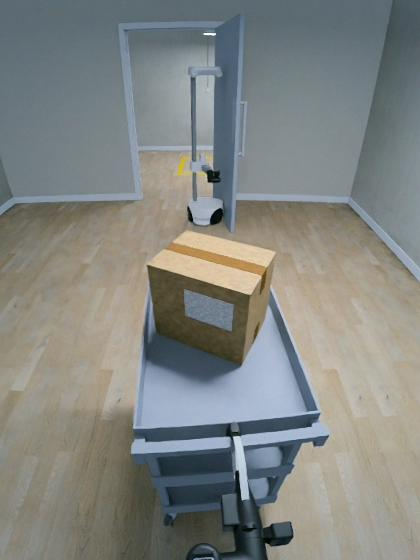

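>>> move(blocking=false, r2={"base":{"translate_m":-0.5,"strafe_m":-0.2},"pace":"slow"})

>>> wait(seconds=8)

>>> wait(seconds=0.2, cameras=["r2_head_camera"])

Scene clock: 742.33 s.
move: r2 moving
r1: as last shown
r1.lidar_m: 2.32 0.25 0.25 - 0.25 0.32 3.59 1.07 1.41 2.76 3.28 2.35
r1.motor_effort: lift_m=+14(14) arm_m=+5(5) wheel_0=-17(17) wheel_1=+13(13) wheel_2=-1(1)
r1.servo_current: wrist_yaw_rad=33(59) wrist_pitch_rad=46(46) wrist_roll_rad=59(59) gripper_m=39(46)
r1.contact_limits: translate_m 0.95
r1.wrist_depth_mm: 136 138 - - 455 236 - / 113 139 - - 462 221 - / 117 139 270 - 415 223 160 / 137 159 - - 484 224 161 / - - - - 488 225 162 / 1921 1863 1756 198 330 226 172 / 1281 1281 179 183 170 195 -
r2.base_odometry: x=-0.395 y=-0.132 heading=-2.063
r2.turned_by_wheels: +0.000
r2.turned_by_imu: +0.001
r2.base_tilt: forward=-0.7 right=+0.0
r2.lidar_m: 0.39 0.41 2.88 2.77 2.38 1.74 1.71 1.81 2.03 1.96 2.06 0.44
r2.base_status: translate_m moving; strafe_m moving
r2.joint_positions: lift_m=+0.685 arm_m=+0.000 wrist_yaw_rad=+0.003 wrist_pitch_rad=+0.004 wrist_roll_rad=+1.570 gripper_m=-0.024
r2.joint_status: not commanded
r2.measured_speeds: translate_m=-0.049 strafe_m=-0.019 rotate_rad=-0.003 lift_m=+0.000 arm_m=+0.000 wrist_yaw_rad=+0.000 wrist_pitch_rad=+0.000 wrist_roll_rad=+0.000
r2.motor_effort: lift_m=+17(17) arm_m=-3(4) wheel_0=-1(11) wheel_1=-7(9) wheel_2=+13(14)
r2.servo_current: wrist_yaw_rad=39(59) wrist_pitch_rad=39(46) wrist_roll_rad=39(52) gripper_m=85(91)
r2.hand_pose: x=+0.4595 y=-0.0866 z=+0.8621 quat_wxyz=(+0.708, +0.707, +0.002, +0.000) (m; r2's base frame)
r2.wrist_depth_mm: - - - 174 236 1618 1138 / - - - 173 233 1661 - / - - 609 173 234 831 - / - - 466 172 233 842 - / - - 492 172 233 842 - / - - 186 171 180 - - / - - 597 - 230 - -
pictures: none

Scene clock: 748.43 s.
earlier move: r2 done
r1.base_odometry: x=-1.368 y=+1.570 heading=+3.067
r1.turned_by_wheels: +0.000
r1.turned_by_imu: +0.000
r1.base_tilt: forward=-1.6 right=+1.3
r1.lidar_m: 2.82 0.25 0.25 - 0.25 0.33 3.58 1.08 1.40 2.76 3.26 2.85
r1.base_status: not commanded
r1.joint_positions: lift_m=+0.350 arm_m=+0.000 wrist_yaw_rad=+3.091 wrist_pitch_rad=+0.002 wrist_roll_rad=+0.000 gripper_m=-0.020
r1.joint_status: not commanded
r1.measured_speeds: all 0
r1.motor_effort: lift_m=+14(14) arm_m=+5(5) wheel_0=-17(18) wheel_1=+13(13) wheel_2=-1(1)
r1.servo_current: wrist_yaw_rad=59(72) wrist_pitch_rad=46(52) wrist_roll_rad=26(65) gripper_m=33(52)
r1.contact_limits: translate_m 0.95
r1.hand_pose: x=-0.1128 y=+0.1018 z=+0.5280 quat_wxyz=(+0.025, -0.001, +0.000, +1.000) (m; r1's base frame)
r1.wrist_depth_mm: 136 138 - - 459 235 - / 113 139 - - 466 220 - / 116 139 268 - 415 224 160 / 137 159 - - 480 224 161 / - - - - 488 226 161 / 1921 1983 1756 198 329 225 171 / 1336 1308 179 183 170 195 -
r2.base_odometry: x=-0.336 y=+0.389 heading=-2.063
r2.turned_by_wheels: -0.001
r2.turned_by_imu: -0.001
r2.base_tilt: forward=-0.7 right=+0.1
r2.lidar_m: 0.36 0.36 3.07 2.98 1.72 1.29 1.25 1.32 1.78 1.73 1.84 0.44
r2.base_status: done
r2.joint_positions: lift_m=+0.685 arm_m=+0.000 wrist_yaw_rad=+0.001 wrist_pitch_rad=+0.004 wrist_roll_rad=+1.570 gripper_m=-0.024
r2.joint_status: not commanded
r2.measured_speeds: all 0
r2.motor_effort: lift_m=+17(17) arm_m=-3(4) wheel_0=-6(11) wheel_1=-5(10) wheel_2=+5(14)
r2.servo_current: wrist_yaw_rad=46(65) wrist_pitch_rad=46(52) wrist_roll_rad=52(65) gripper_m=91(91)
r2.hand_pose: x=+0.4594 y=-0.0870 z=+0.8621 quat_wxyz=(+0.708, +0.707, +0.002, -0.001) (m; r2's base frame)
r2.wrist_depth_mm: - - - 258 267 289 289 / - - - 254 258 1618 1182 / - - - 189 249 1661 - / - - 564 182 241 831 - / - 473 466 178 236 820 - / - - 187 172 179 - - / - - 521 - 223 - -
wait: 6.10 of 8 s (r2 has come to rest)
pictures: none

Scene clock: 748.63 s.
r1.base_odometry: x=-1.368 y=+1.570 heading=+3.067
r1.turned_by_wheels: +0.000
r1.turned_by_imu: +0.000
r1.base_tilt: forward=-1.6 right=+1.3
r1.lidar_m: 2.81 0.25 0.25 - 0.25 0.33 3.58 1.09 1.39 2.77 3.27 2.87
r1.base_status: not commanded
r1.joint_positions: lift_m=+0.350 arm_m=+0.000 wrist_yaw_rad=+3.091 wrist_pitch_rad=+0.002 wrist_roll_rad=+0.000 gripper_m=-0.020
r1.joint_status: not commanded
r1.measured_speeds: all 0
r1.motor_effort: lift_m=+14(14) arm_m=+5(5) wheel_0=-17(18) wheel_1=+13(13) wheel_2=-1(1)
r1.servo_current: wrist_yaw_rad=52(72) wrist_pitch_rad=33(52) wrist_roll_rad=39(65) gripper_m=39(52)
r1.contact_limits: translate_m 0.95
r1.hand_pose: x=-0.1128 y=+0.1018 z=+0.5280 quat_wxyz=(+0.025, -0.001, +0.000, +1.000) (m; r1's base frame)
r1.wrist_depth_mm: 136 138 - - 459 235 - / 113 139 - - 469 220 - / 116 139 268 - 410 223 160 / 137 160 - - 480 225 160 / - - - - 492 226 161 / 1921 1921 1756 198 329 226 171 / 1308 1308 179 184 171 195 -
r2.base_odometry: x=-0.336 y=+0.389 heading=-2.063
r2.turned_by_wheels: +0.000
r2.turned_by_imu: +0.000
r2.base_tilt: forward=-0.7 right=+0.1
r2.lidar_m: 0.36 0.37 3.07 3.00 1.73 1.30 1.25 1.31 1.79 1.74 1.85 0.45
r2.base_status: done
r2.joint_positions: lift_m=+0.685 arm_m=+0.000 wrist_yaw_rad=+0.001 wrist_pitch_rad=+0.004 wrist_roll_rad=+1.570 gripper_m=-0.024
r2.joint_status: not commanded
r2.measured_speeds: all 0
r2.motor_effort: lift_m=+17(17) arm_m=-3(4) wheel_0=-6(11) wheel_1=-5(10) wheel_2=+5(14)
r2.servo_current: wrist_yaw_rad=46(65) wrist_pitch_rad=39(52) wrist_roll_rad=46(65) gripper_m=85(91)
r2.hand_pose: x=+0.4594 y=-0.0870 z=+0.8621 quat_wxyz=(+0.708, +0.707, +0.002, -0.001) (m; r2's base frame)
r2.wrist_depth_mm: - - - 258 268 287 289 / - - - 254 259 1661 1138 / - - - 189 250 1708 - / - - 564 181 242 820 - / - 473 466 178 236 820 - / - - 187 172 179 - - / - - 525 - 223 - -
wait: 0.20 s; no rest
pictures: r2_head_camera
Images, in order (width x height): r2_head_camera 420x560.

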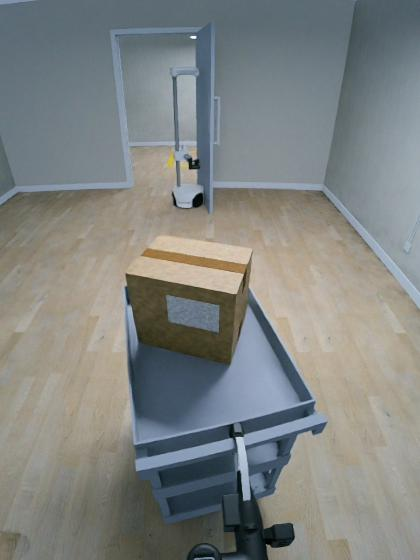

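>>> move(blocking=false, r2={"base":{"translate_m":-0.2,"strafe_m":-0.12},"pace":"slow"})

>>> wait(seconds=6)

>>> wait(seconds=0.2, cameras=["r2_head_camera"])

>>> move(blocking=false, r2={"base":{"translate_m":0.3,"strafe_m":0.09},"pace":"slow"})

>>> wait(seconds=6)

>>> wait(seconds=0.2, cameras=["r2_head_camera"])

Scene clock: 757.27 s.
move: r2 moving
r1: as last shown
r1.lidar_m: 2.81 0.25 0.25 - 0.25 0.31 3.59 1.08 1.41 2.76 3.26 2.87
r1.motor_effort: lift_m=+14(14) arm_m=+4(5) wheel_0=-17(17) wheel_1=+13(13) wheel_2=-1(1)
r1.servo_current: wrist_yaw_rad=46(65) wrist_pitch_rad=39(46) wrist_roll_rad=52(59) gripper_m=46(46)
r1.contact_limits: translate_m 0.95
r1.wrist_depth_mm: 137 138 - - 459 236 - / 113 139 - - 466 221 - / 116 139 268 - 415 224 160 / 137 159 - - 480 225 161 / - - - - 488 226 162 / 1983 1983 1708 198 327 226 172 / 1281 1308 178 183 170 195 -
r2.base_odometry: x=-0.337 y=+0.404 heading=-2.063
r2.turned_by_wheels: +0.000
r2.turned_by_imu: +0.001
r2.base_tilt: forward=-0.7 right=+0.1
r2.lidar_m: 0.35 0.34 3.08 2.97 1.73 1.26 1.24 1.30 1.78 1.73 1.85 0.46
r2.base_status: translate_m moving; strafe_m moving
r2.joint_positions: lift_m=+0.685 arm_m=+0.000 wrist_yaw_rad=+0.001 wrist_pitch_rad=+0.004 wrist_roll_rad=+1.570 gripper_m=-0.024
r2.joint_status: not commanded
r2.measured_speeds: translate_m=-0.049 strafe_m=-0.028 rotate_rad=+0.001 lift_m=+0.000 arm_m=+0.000 wrist_yaw_rad=+0.000 wrist_pitch_rad=+0.000 wrist_roll_rad=+0.000
r2.motor_effort: lift_m=+17(17) arm_m=-3(4) wheel_0=+0(7) wheel_1=-9(9) wheel_2=+10(12)
r2.servo_current: wrist_yaw_rad=39(52) wrist_pitch_rad=46(46) wrist_roll_rad=46(52) gripper_m=85(91)
r2.hand_pose: x=+0.4594 y=-0.0870 z=+0.8621 quat_wxyz=(+0.708, +0.707, +0.002, -0.001) (m; r2's base frame)
r2.wrist_depth_mm: - - - 258 264 290 287 / - - - 252 255 1618 1160 / - - - 187 249 1708 - / - - 554 181 241 842 - / - 480 462 178 236 831 - / - - 187 172 179 - - / - - 521 - 224 - -
pictures: none

Scene clock: 760.27 s.
earlier move: r2 done
r1.base_odometry: x=-1.368 y=+1.570 heading=+3.067
r1.turned_by_wheels: +0.000
r1.turned_by_imu: +0.000
r1.base_tilt: forward=-1.6 right=+1.3
r1.lidar_m: 3.01 0.25 0.25 - 0.25 0.31 3.58 1.09 1.38 2.77 3.24 3.11
r1.base_status: not commanded
r1.joint_positions: lift_m=+0.350 arm_m=+0.000 wrist_yaw_rad=+3.091 wrist_pitch_rad=+0.002 wrist_roll_rad=+0.000 gripper_m=-0.020
r1.joint_status: not commanded
r1.measured_speeds: all 0
r1.motor_effort: lift_m=+14(14) arm_m=+5(5) wheel_0=-16(17) wheel_1=+13(13) wheel_2=-1(1)
r1.servo_current: wrist_yaw_rad=52(78) wrist_pitch_rad=52(52) wrist_roll_rad=52(72) gripper_m=46(52)
r1.contact_limits: translate_m 0.95
r1.hand_pose: x=-0.1128 y=+0.1018 z=+0.5280 quat_wxyz=(+0.025, -0.001, +0.000, +1.000) (m; r1's base frame)
r1.wrist_depth_mm: 136 138 - - 455 236 - / 113 139 - - 462 220 - / 117 139 268 - 413 224 160 / 137 159 - - 484 224 161 / - - - - 484 226 162 / 1863 1921 1808 198 329 225 171 / 1255 1281 179 183 170 195 -
r2.base_odometry: x=-0.347 y=+0.622 heading=-2.063
r2.turned_by_wheels: +0.000
r2.turned_by_imu: +0.001
r2.base_tilt: forward=-0.7 right=+0.0
r2.lidar_m: 0.33 0.35 3.20 3.12 1.47 1.09 1.05 1.12 1.59 1.61 1.70 0.43
r2.base_status: done
r2.joint_positions: lift_m=+0.685 arm_m=+0.000 wrist_yaw_rad=+0.002 wrist_pitch_rad=+0.004 wrist_roll_rad=+1.570 gripper_m=-0.024
r2.joint_status: not commanded
r2.measured_speeds: all 0
r2.motor_effort: lift_m=+17(17) arm_m=-4(4) wheel_0=+5(10) wheel_1=-5(9) wheel_2=+7(13)
r2.servo_current: wrist_yaw_rad=46(65) wrist_pitch_rad=46(52) wrist_roll_rad=33(59) gripper_m=91(98)
r2.hand_pose: x=+0.4595 y=-0.0868 z=+0.8621 quat_wxyz=(+0.707, +0.707, +0.002, -0.001) (m; r2's base frame)
r2.wrist_depth_mm: - - - 255 283 289 291 / - - - 260 268 1661 1229 / - - - 194 257 1708 - / - - 647 187 246 809 - / - 500 462 179 237 820 - / - - 186 172 179 - - / - - 504 - 220 - -
wait: 3.00 of 6 s (r2 has come to rest)
pictures: none

Scene clock: 760.47 s.
r1.base_odometry: x=-1.368 y=+1.570 heading=+3.067
r1.turned_by_wheels: +0.000
r1.turned_by_imu: +0.000
r1.base_tilt: forward=-1.6 right=+1.3
r1.lidar_m: 3.00 0.25 0.25 - 0.25 0.34 3.57 1.08 1.41 2.75 3.23 3.13
r1.base_status: not commanded
r1.joint_positions: lift_m=+0.350 arm_m=+0.000 wrist_yaw_rad=+3.091 wrist_pitch_rad=+0.002 wrist_roll_rad=+0.000 gripper_m=-0.020
r1.joint_status: not commanded
r1.measured_speeds: all 0
r1.motor_effort: lift_m=+14(14) arm_m=+5(5) wheel_0=-17(17) wheel_1=+13(13) wheel_2=-1(1)
r1.servo_current: wrist_yaw_rad=33(78) wrist_pitch_rad=46(52) wrist_roll_rad=26(72) gripper_m=39(52)
r1.contact_limits: translate_m 0.95
r1.hand_pose: x=-0.1128 y=+0.1018 z=+0.5280 quat_wxyz=(+0.025, -0.001, +0.000, +1.000) (m; r1's base frame)
r1.wrist_depth_mm: 136 138 - - 455 235 - / 113 139 - - 466 221 - / 117 139 268 - 418 224 160 / 137 159 - - 484 226 161 / - - - - 488 225 162 / 1983 1983 1808 198 330 226 171 / 1308 1281 179 183 170 195 -
r2.base_odometry: x=-0.347 y=+0.622 heading=-2.063
r2.turned_by_wheels: +0.000
r2.turned_by_imu: +0.000
r2.base_tilt: forward=-0.7 right=+0.1
r2.lidar_m: 0.36 0.34 3.21 3.12 1.47 1.10 1.05 1.12 1.59 1.60 1.68 0.46
r2.base_status: done
r2.joint_positions: lift_m=+0.685 arm_m=+0.000 wrist_yaw_rad=+0.002 wrist_pitch_rad=+0.004 wrist_roll_rad=+1.570 gripper_m=-0.024
r2.joint_status: not commanded
r2.measured_speeds: all 0
r2.motor_effort: lift_m=+16(17) arm_m=-4(4) wheel_0=+6(10) wheel_1=-4(9) wheel_2=+7(13)
r2.servo_current: wrist_yaw_rad=46(65) wrist_pitch_rad=39(52) wrist_roll_rad=59(59) gripper_m=91(98)
r2.hand_pose: x=+0.4595 y=-0.0868 z=+0.8621 quat_wxyz=(+0.707, +0.707, +0.002, -0.001) (m; r2's base frame)
r2.wrist_depth_mm: - - - 255 283 290 291 / - - - 262 270 1661 1229 / - - - 195 255 1661 - / - - 654 187 246 820 - / - 496 466 179 238 842 - / - - 187 171 179 - - / - - 504 - 220 - -
wait: 0.20 s; no rest
pictures: r2_head_camera
Images, in order (width x height): r2_head_camera 420x560.

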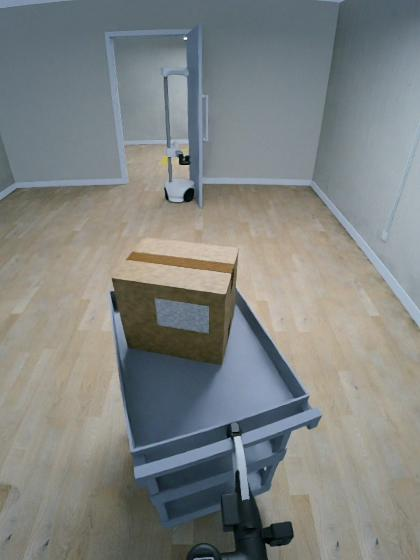

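Scene clock: 760.97 s.
move: r2 moving
r1: as last shown
r1.lidar_m: 3.01 0.25 0.25 - 0.25 0.32 3.56 1.08 1.39 2.76 3.28 3.12
r1.servo_current: wrist_yaw_rad=46(52) wrist_pitch_rad=39(52) wrist_roll_rad=46(65) gripper_m=39(46)
r1.contact_limits: translate_m 0.95
r1.wrist_depth_mm: 136 138 - - 462 236 - / 113 139 - - 462 221 - / 116 139 268 - 413 224 160 / 137 159 - - 480 226 161 / - - - - 488 225 161 / 1921 1921 1756 199 330 226 171 / 1308 1308 178 183 170 195 -
r2.base_odometry: x=-0.350 y=+0.610 heading=-2.062
r2.turned_by_wheels: +0.000
r2.turned_by_imu: +0.000
r2.base_tilt: forward=-0.7 right=+0.1
r2.lidar_m: 0.35 0.36 3.22 3.13 1.49 1.10 1.07 1.13 1.62 1.60 1.73 0.45
r2.base_status: translate_m moving; strafe_m moving
r2.joint_positions: lift_m=+0.685 arm_m=+0.000 wrist_yaw_rad=+0.001 wrist_pitch_rad=+0.004 wrist_roll_rad=+1.570 gripper_m=-0.024
r2.joint_status: not commanded
r2.measured_speeds: translate_m=+0.050 strafe_m=+0.015 rotate_rad=-0.001 lift_m=+0.000 arm_m=+0.000 wrist_yaw_rad=-0.010 wrist_pitch_rad=+0.000 wrist_roll_rad=+0.000
r2.motor_effort: lift_m=+17(17) arm_m=-3(4) wheel_0=+7(9) wheel_1=+7(9) wheel_2=-11(13)
r2.servo_current: wrist_yaw_rad=59(59) wrist_pitch_rad=39(46) wrist_roll_rad=46(59) gripper_m=91(91)
r2.hand_pose: x=+0.4594 y=-0.0871 z=+0.8621 quat_wxyz=(+0.707, +0.707, +0.002, -0.001) (m; r2's base frame)
r2.wrist_depth_mm: - - - 215 287 294 293 / - - - 265 272 1576 1160 / - - - 196 258 1661 - / - - - 187 246 820 - / - - 462 179 236 831 - / - - 187 170 179 - - / - - 496 - 221 - -
pictures: none

Scene clock: 764.83 s.
earlier move: r2 done
r1.base_odometry: x=-1.368 y=+1.570 heading=+3.067
r1.turned_by_wheels: +0.000
r1.turned_by_imu: +0.000
r1.base_tilt: forward=-1.6 right=+1.3
r1.lidar_m: 2.71 0.25 0.25 - 0.25 0.31 3.59 1.07 1.38 2.76 3.25 2.78
r1.base_status: not commanded
r1.joint_positions: lift_m=+0.350 arm_m=+0.000 wrist_yaw_rad=+3.091 wrist_pitch_rad=+0.002 wrist_roll_rad=+0.000 gripper_m=-0.020
r1.joint_status: not commanded
r1.measured_speeds: all 0
r1.motor_effort: lift_m=+14(14) arm_m=+4(5) wheel_0=-17(18) wheel_1=+13(13) wheel_2=-1(1)
r1.servo_current: wrist_yaw_rad=39(65) wrist_pitch_rad=39(52) wrist_roll_rad=33(72) gripper_m=39(52)
r1.contact_limits: translate_m 0.95
r1.hand_pose: x=-0.1128 y=+0.1018 z=+0.5280 quat_wxyz=(+0.025, -0.001, +0.000, +1.000) (m; r1's base frame)
r1.wrist_depth_mm: 136 138 - - 459 236 - / 113 139 - - 466 220 - / 117 139 271 - 410 223 160 / 137 159 - - 484 225 161 / - - - - 488 226 161 / 1921 1921 1756 198 327 226 172 / 1281 1308 179 183 170 195 -
r2.base_odometry: x=-0.410 y=+0.316 heading=-2.063
r2.turned_by_wheels: +0.000
r2.turned_by_imu: -0.001
r2.base_tilt: forward=-0.7 right=+0.0
r2.lidar_m: 0.34 0.35 3.12 2.97 1.88 1.39 1.34 1.44 1.78 1.70 1.81 0.45
r2.base_status: done
r2.joint_positions: lift_m=+0.685 arm_m=+0.000 wrist_yaw_rad=-0.005 wrist_pitch_rad=+0.004 wrist_roll_rad=+1.570 gripper_m=-0.024
r2.joint_status: not commanded
r2.measured_speeds: all 0
r2.motor_effort: lift_m=+17(17) arm_m=-3(4) wheel_0=+2(10) wheel_1=+5(9) wheel_2=-7(14)
r2.servo_current: wrist_yaw_rad=46(59) wrist_pitch_rad=39(52) wrist_roll_rad=52(59) gripper_m=85(91)
r2.hand_pose: x=+0.4589 y=-0.0888 z=+0.8621 quat_wxyz=(+0.707, +0.707, +0.000, -0.003) (m; r2's base frame)
r2.wrist_depth_mm: - - - 257 276 286 286 / - - - 257 263 1661 1138 / - - - 191 252 1808 - / - - 603 183 243 831 - / - - 466 178 236 831 - / - - 186 170 179 - - / - - 512 - 220 - -
wait: 3.87 of 6 s (r2 has come to rest)
pictures: none

Scene clock: 765.03 s.
r1.base_odometry: x=-1.368 y=+1.570 heading=+3.067
r1.turned_by_wheels: +0.000
r1.turned_by_imu: +0.000
r1.base_tilt: forward=-1.6 right=+1.3
r1.lidar_m: 2.71 0.25 0.25 - 0.25 0.32 3.57 1.09 1.40 2.76 3.21 2.78
r1.base_status: not commanded
r1.joint_positions: lift_m=+0.350 arm_m=+0.000 wrist_yaw_rad=+3.091 wrist_pitch_rad=+0.002 wrist_roll_rad=+0.000 gripper_m=-0.020
r1.joint_status: not commanded
r1.measured_speeds: all 0
r1.motor_effort: lift_m=+14(14) arm_m=+5(5) wheel_0=-17(18) wheel_1=+13(13) wheel_2=-1(1)
r1.servo_current: wrist_yaw_rad=39(65) wrist_pitch_rad=46(52) wrist_roll_rad=46(72) gripper_m=46(52)
r1.contact_limits: translate_m 0.95
r1.hand_pose: x=-0.1128 y=+0.1018 z=+0.5280 quat_wxyz=(+0.025, -0.001, +0.000, +1.000) (m; r1's base frame)
r1.wrist_depth_mm: 136 138 - - 459 236 - / 113 139 - - 466 221 - / 117 140 270 - 418 224 161 / 137 159 - - 484 225 161 / - - - - 488 226 162 / 1921 1921 1756 198 327 226 172 / 1281 1281 179 184 170 195 -
r2.base_odometry: x=-0.410 y=+0.316 heading=-2.063
r2.turned_by_wheels: +0.000
r2.turned_by_imu: +0.000
r2.base_tilt: forward=-0.7 right=+0.1
r2.lidar_m: 0.36 0.35 3.09 3.01 1.85 1.40 1.35 1.44 1.78 1.69 1.80 0.45
r2.base_status: done
r2.joint_positions: lift_m=+0.685 arm_m=+0.000 wrist_yaw_rad=-0.005 wrist_pitch_rad=+0.004 wrist_roll_rad=+1.570 gripper_m=-0.024
r2.joint_status: not commanded
r2.measured_speeds: all 0
r2.motor_effort: lift_m=+17(17) arm_m=-3(4) wheel_0=+2(10) wheel_1=+5(9) wheel_2=-7(14)
r2.servo_current: wrist_yaw_rad=39(59) wrist_pitch_rad=39(52) wrist_roll_rad=52(59) gripper_m=85(91)
r2.hand_pose: x=+0.4589 y=-0.0888 z=+0.8621 quat_wxyz=(+0.707, +0.707, +0.000, -0.003) (m; r2's base frame)
r2.wrist_depth_mm: - - - 257 276 286 285 / - - - 258 264 1661 1160 / - - - 191 253 1808 - / - - 609 183 243 831 - / - - 469 178 236 820 - / - - 186 170 180 - - / - - 508 - 220 - -
wait: 0.20 s; no rest
pictures: r2_head_camera
Images, in order (width x height): r2_head_camera 420x560.

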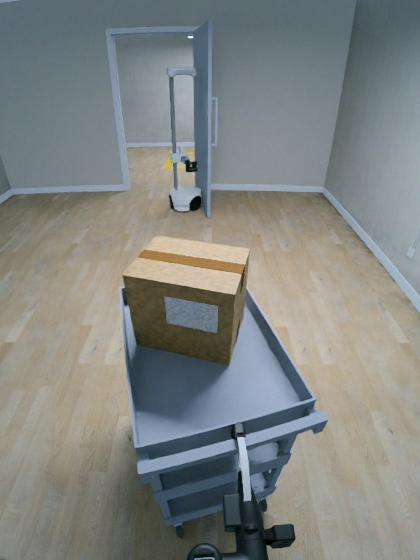

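>>> move(blocking=false, r2={"base":{"translate_m":0.6,"strafe_m":0.45},"pace":"slow"})

>>> wait(seconds=9)

>>> wait(seconds=0.2, cameras=["r2_head_camera"])

Scene clock: 774.80 s.
move: r2 moving
r1: as last shown
r1.lidar_m: 2.70 0.25 0.25 - 0.25 0.32 3.57 1.09 1.40 2.75 3.27 2.76
r1.motor_effort: lift_m=+14(14) arm_m=+4(5) wheel_0=-17(17) wheel_1=+13(13) wheel_2=-1(1)
r1.servo_current: wrist_yaw_rad=39(59) wrist_pitch_rad=46(52) wrist_roll_rad=52(59) gripper_m=46(52)
r1.contact_limits: translate_m 0.95
r1.wrist_depth_mm: 136 138 - - 459 236 - / 113 139 - - 462 221 - / 116 139 267 - 413 224 161 / 137 159 - - 484 225 161 / - - - - 484 226 161 / 1983 1983 1756 198 330 226 171 / 1281 1281 179 183 170 195 -
r2.base_odometry: x=-0.408 y=+0.302 heading=-2.063
r2.turned_by_wheels: -0.001
r2.turned_by_imu: +0.000
r2.base_tilt: forward=-0.7 right=+0.1
r2.lidar_m: 0.34 0.33 3.08 3.01 1.87 1.41 1.35 1.45 1.75 1.72 1.81 0.43
r2.base_status: translate_m moving; strafe_m moving
r2.joint_positions: lift_m=+0.685 arm_m=+0.000 wrist_yaw_rad=-0.005 wrist_pitch_rad=+0.004 wrist_roll_rad=+1.570 gripper_m=-0.024
r2.joint_status: not commanded
r2.measured_speeds: translate_m=+0.043 strafe_m=+0.031 rotate_rad=+0.003 lift_m=+0.000 arm_m=+0.000 wrist_yaw_rad=+0.000 wrist_pitch_rad=+0.000 wrist_roll_rad=+0.000
r2.motor_effort: lift_m=+17(17) arm_m=-3(4) wheel_0=-8(10) wheel_1=+8(8) wheel_2=-12(13)
r2.servo_current: wrist_yaw_rad=52(59) wrist_pitch_rad=52(52) wrist_roll_rad=46(59) gripper_m=91(91)
r2.hand_pose: x=+0.4589 y=-0.0888 z=+0.8621 quat_wxyz=(+0.707, +0.707, +0.000, -0.003) (m; r2's base frame)
r2.wrist_depth_mm: - - - 258 276 286 286 / - - - 257 264 1661 1160 / - - - 191 252 1808 - / - - 603 182 244 854 - / - - 469 178 236 831 - / - - 187 170 179 - - / - - 508 - 220 - -
pictures: none

Scene clock: 783.00 s.
earlier move: r2 done
r1.base_odometry: x=-1.368 y=+1.570 heading=+3.067
r1.turned_by_wheels: +0.000
r1.turned_by_imu: -0.001
r1.base_tilt: forward=-1.5 right=+1.3
r1.lidar_m: 2.14 0.25 0.25 - 0.25 0.31 3.57 1.08 1.41 2.77 3.27 2.14
r1.base_status: not commanded
r1.joint_positions: lift_m=+0.350 arm_m=+0.000 wrist_yaw_rad=+3.091 wrist_pitch_rad=+0.002 wrist_roll_rad=+0.000 gripper_m=-0.020
r1.joint_status: not commanded
r1.measured_speeds: all 0
r1.motor_effort: lift_m=+14(14) arm_m=+4(5) wheel_0=-17(17) wheel_1=+13(14) wheel_2=-1(1)
r1.servo_current: wrist_yaw_rad=33(78) wrist_pitch_rad=46(52) wrist_roll_rad=52(78) gripper_m=46(52)
r1.contact_limits: translate_m 0.95
r1.hand_pose: x=-0.1128 y=+0.1018 z=+0.5280 quat_wxyz=(+0.025, -0.001, +0.000, +1.000) (m; r1's base frame)
r1.wrist_depth_mm: 136 138 - - 462 235 - / 113 139 - - 462 220 - / 117 140 270 - 415 224 160 / 137 159 - - 480 225 161 / - - - - 488 226 161 / 1921 1921 1708 198 329 226 171 / 1281 1281 179 183 170 195 -
r2.base_odometry: x=-0.297 y=-0.426 heading=-2.063
r2.turned_by_wheels: +0.000
r2.turned_by_imu: -0.001
r2.base_tilt: forward=-0.7 right=+0.0
r2.lidar_m: 0.42 0.43 2.66 2.54 2.64 1.98 1.93 2.04 2.24 2.19 2.31 0.40
r2.base_status: done
r2.joint_positions: lift_m=+0.685 arm_m=+0.000 wrist_yaw_rad=-0.005 wrist_pitch_rad=+0.004 wrist_roll_rad=+1.570 gripper_m=-0.024
r2.joint_status: not commanded
r2.measured_speeds: all 0
r2.motor_effort: lift_m=+17(17) arm_m=-4(4) wheel_0=-7(12) wheel_1=+3(9) wheel_2=-6(13)
r2.servo_current: wrist_yaw_rad=59(65) wrist_pitch_rad=39(52) wrist_roll_rad=46(65) gripper_m=91(98)
r2.hand_pose: x=+0.4589 y=-0.0888 z=+0.8621 quat_wxyz=(+0.707, +0.707, +0.000, -0.003) (m; r2's base frame)
r2.wrist_depth_mm: - - - 164 224 1661 1205 / - - - 165 225 1430 - / - - 530 167 227 820 - / - 477 459 168 229 831 - / - - 508 170 231 820 - / - - 186 171 179 - - / - - - - 235 1576 -
wait: 8.20 of 9 s (r2 has come to rest)
pictures: none

Scene clock: 783.20 s.
r1.base_odometry: x=-1.368 y=+1.570 heading=+3.067
r1.turned_by_wheels: +0.000
r1.turned_by_imu: +0.000
r1.base_tilt: forward=-1.6 right=+1.3
r1.lidar_m: 2.14 0.25 0.25 - 0.25 0.31 3.58 1.08 1.36 2.76 3.24 2.13
r1.base_status: not commanded
r1.joint_positions: lift_m=+0.350 arm_m=+0.000 wrist_yaw_rad=+3.091 wrist_pitch_rad=+0.002 wrist_roll_rad=+0.000 gripper_m=-0.020
r1.joint_status: not commanded
r1.measured_speeds: all 0
r1.motor_effort: lift_m=+14(14) arm_m=+5(5) wheel_0=-17(17) wheel_1=+13(14) wheel_2=-1(1)
r1.servo_current: wrist_yaw_rad=72(78) wrist_pitch_rad=46(52) wrist_roll_rad=65(78) gripper_m=46(52)
r1.contact_limits: translate_m 0.95
r1.hand_pose: x=-0.1128 y=+0.1018 z=+0.5280 quat_wxyz=(+0.025, -0.001, +0.000, +1.000) (m; r1's base frame)
r1.wrist_depth_mm: 136 138 - - 459 235 - / 113 139 - - 466 221 - / 116 139 268 - 415 224 160 / 137 159 - - 484 224 160 / - - - - 488 226 161 / 1921 1983 1808 198 329 227 171 / 1281 1308 178 183 170 195 -
r2.base_odometry: x=-0.297 y=-0.426 heading=-2.063
r2.turned_by_wheels: +0.000
r2.turned_by_imu: +0.000
r2.base_tilt: forward=-0.6 right=+0.1
r2.lidar_m: 0.39 0.39 2.65 2.53 2.65 1.97 1.92 2.03 2.26 2.17 2.31 0.42
r2.base_status: done
r2.joint_positions: lift_m=+0.685 arm_m=+0.000 wrist_yaw_rad=-0.005 wrist_pitch_rad=+0.004 wrist_roll_rad=+1.570 gripper_m=-0.024
r2.joint_status: not commanded
r2.measured_speeds: all 0
r2.motor_effort: lift_m=+17(17) arm_m=-3(4) wheel_0=-7(12) wheel_1=+4(9) wheel_2=-6(13)
r2.servo_current: wrist_yaw_rad=46(65) wrist_pitch_rad=39(52) wrist_roll_rad=46(65) gripper_m=91(98)
r2.hand_pose: x=+0.4589 y=-0.0888 z=+0.8621 quat_wxyz=(+0.707, +0.707, +0.000, -0.003) (m; r2's base frame)
r2.wrist_depth_mm: - - - 164 223 1618 1229 / - - - 165 224 1397 - / - - 525 167 227 809 - / - 477 459 168 229 831 - / - - 512 169 229 831 - / - - 187 171 179 - - / - - - - 233 1537 -
wait: 0.20 s; no rest
pictures: r2_head_camera
Images, in order (width x height): r2_head_camera 420x560.

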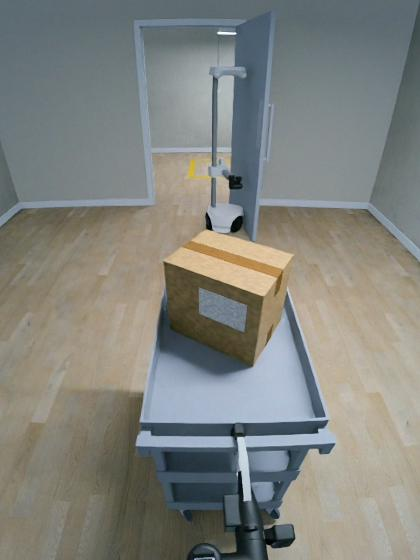

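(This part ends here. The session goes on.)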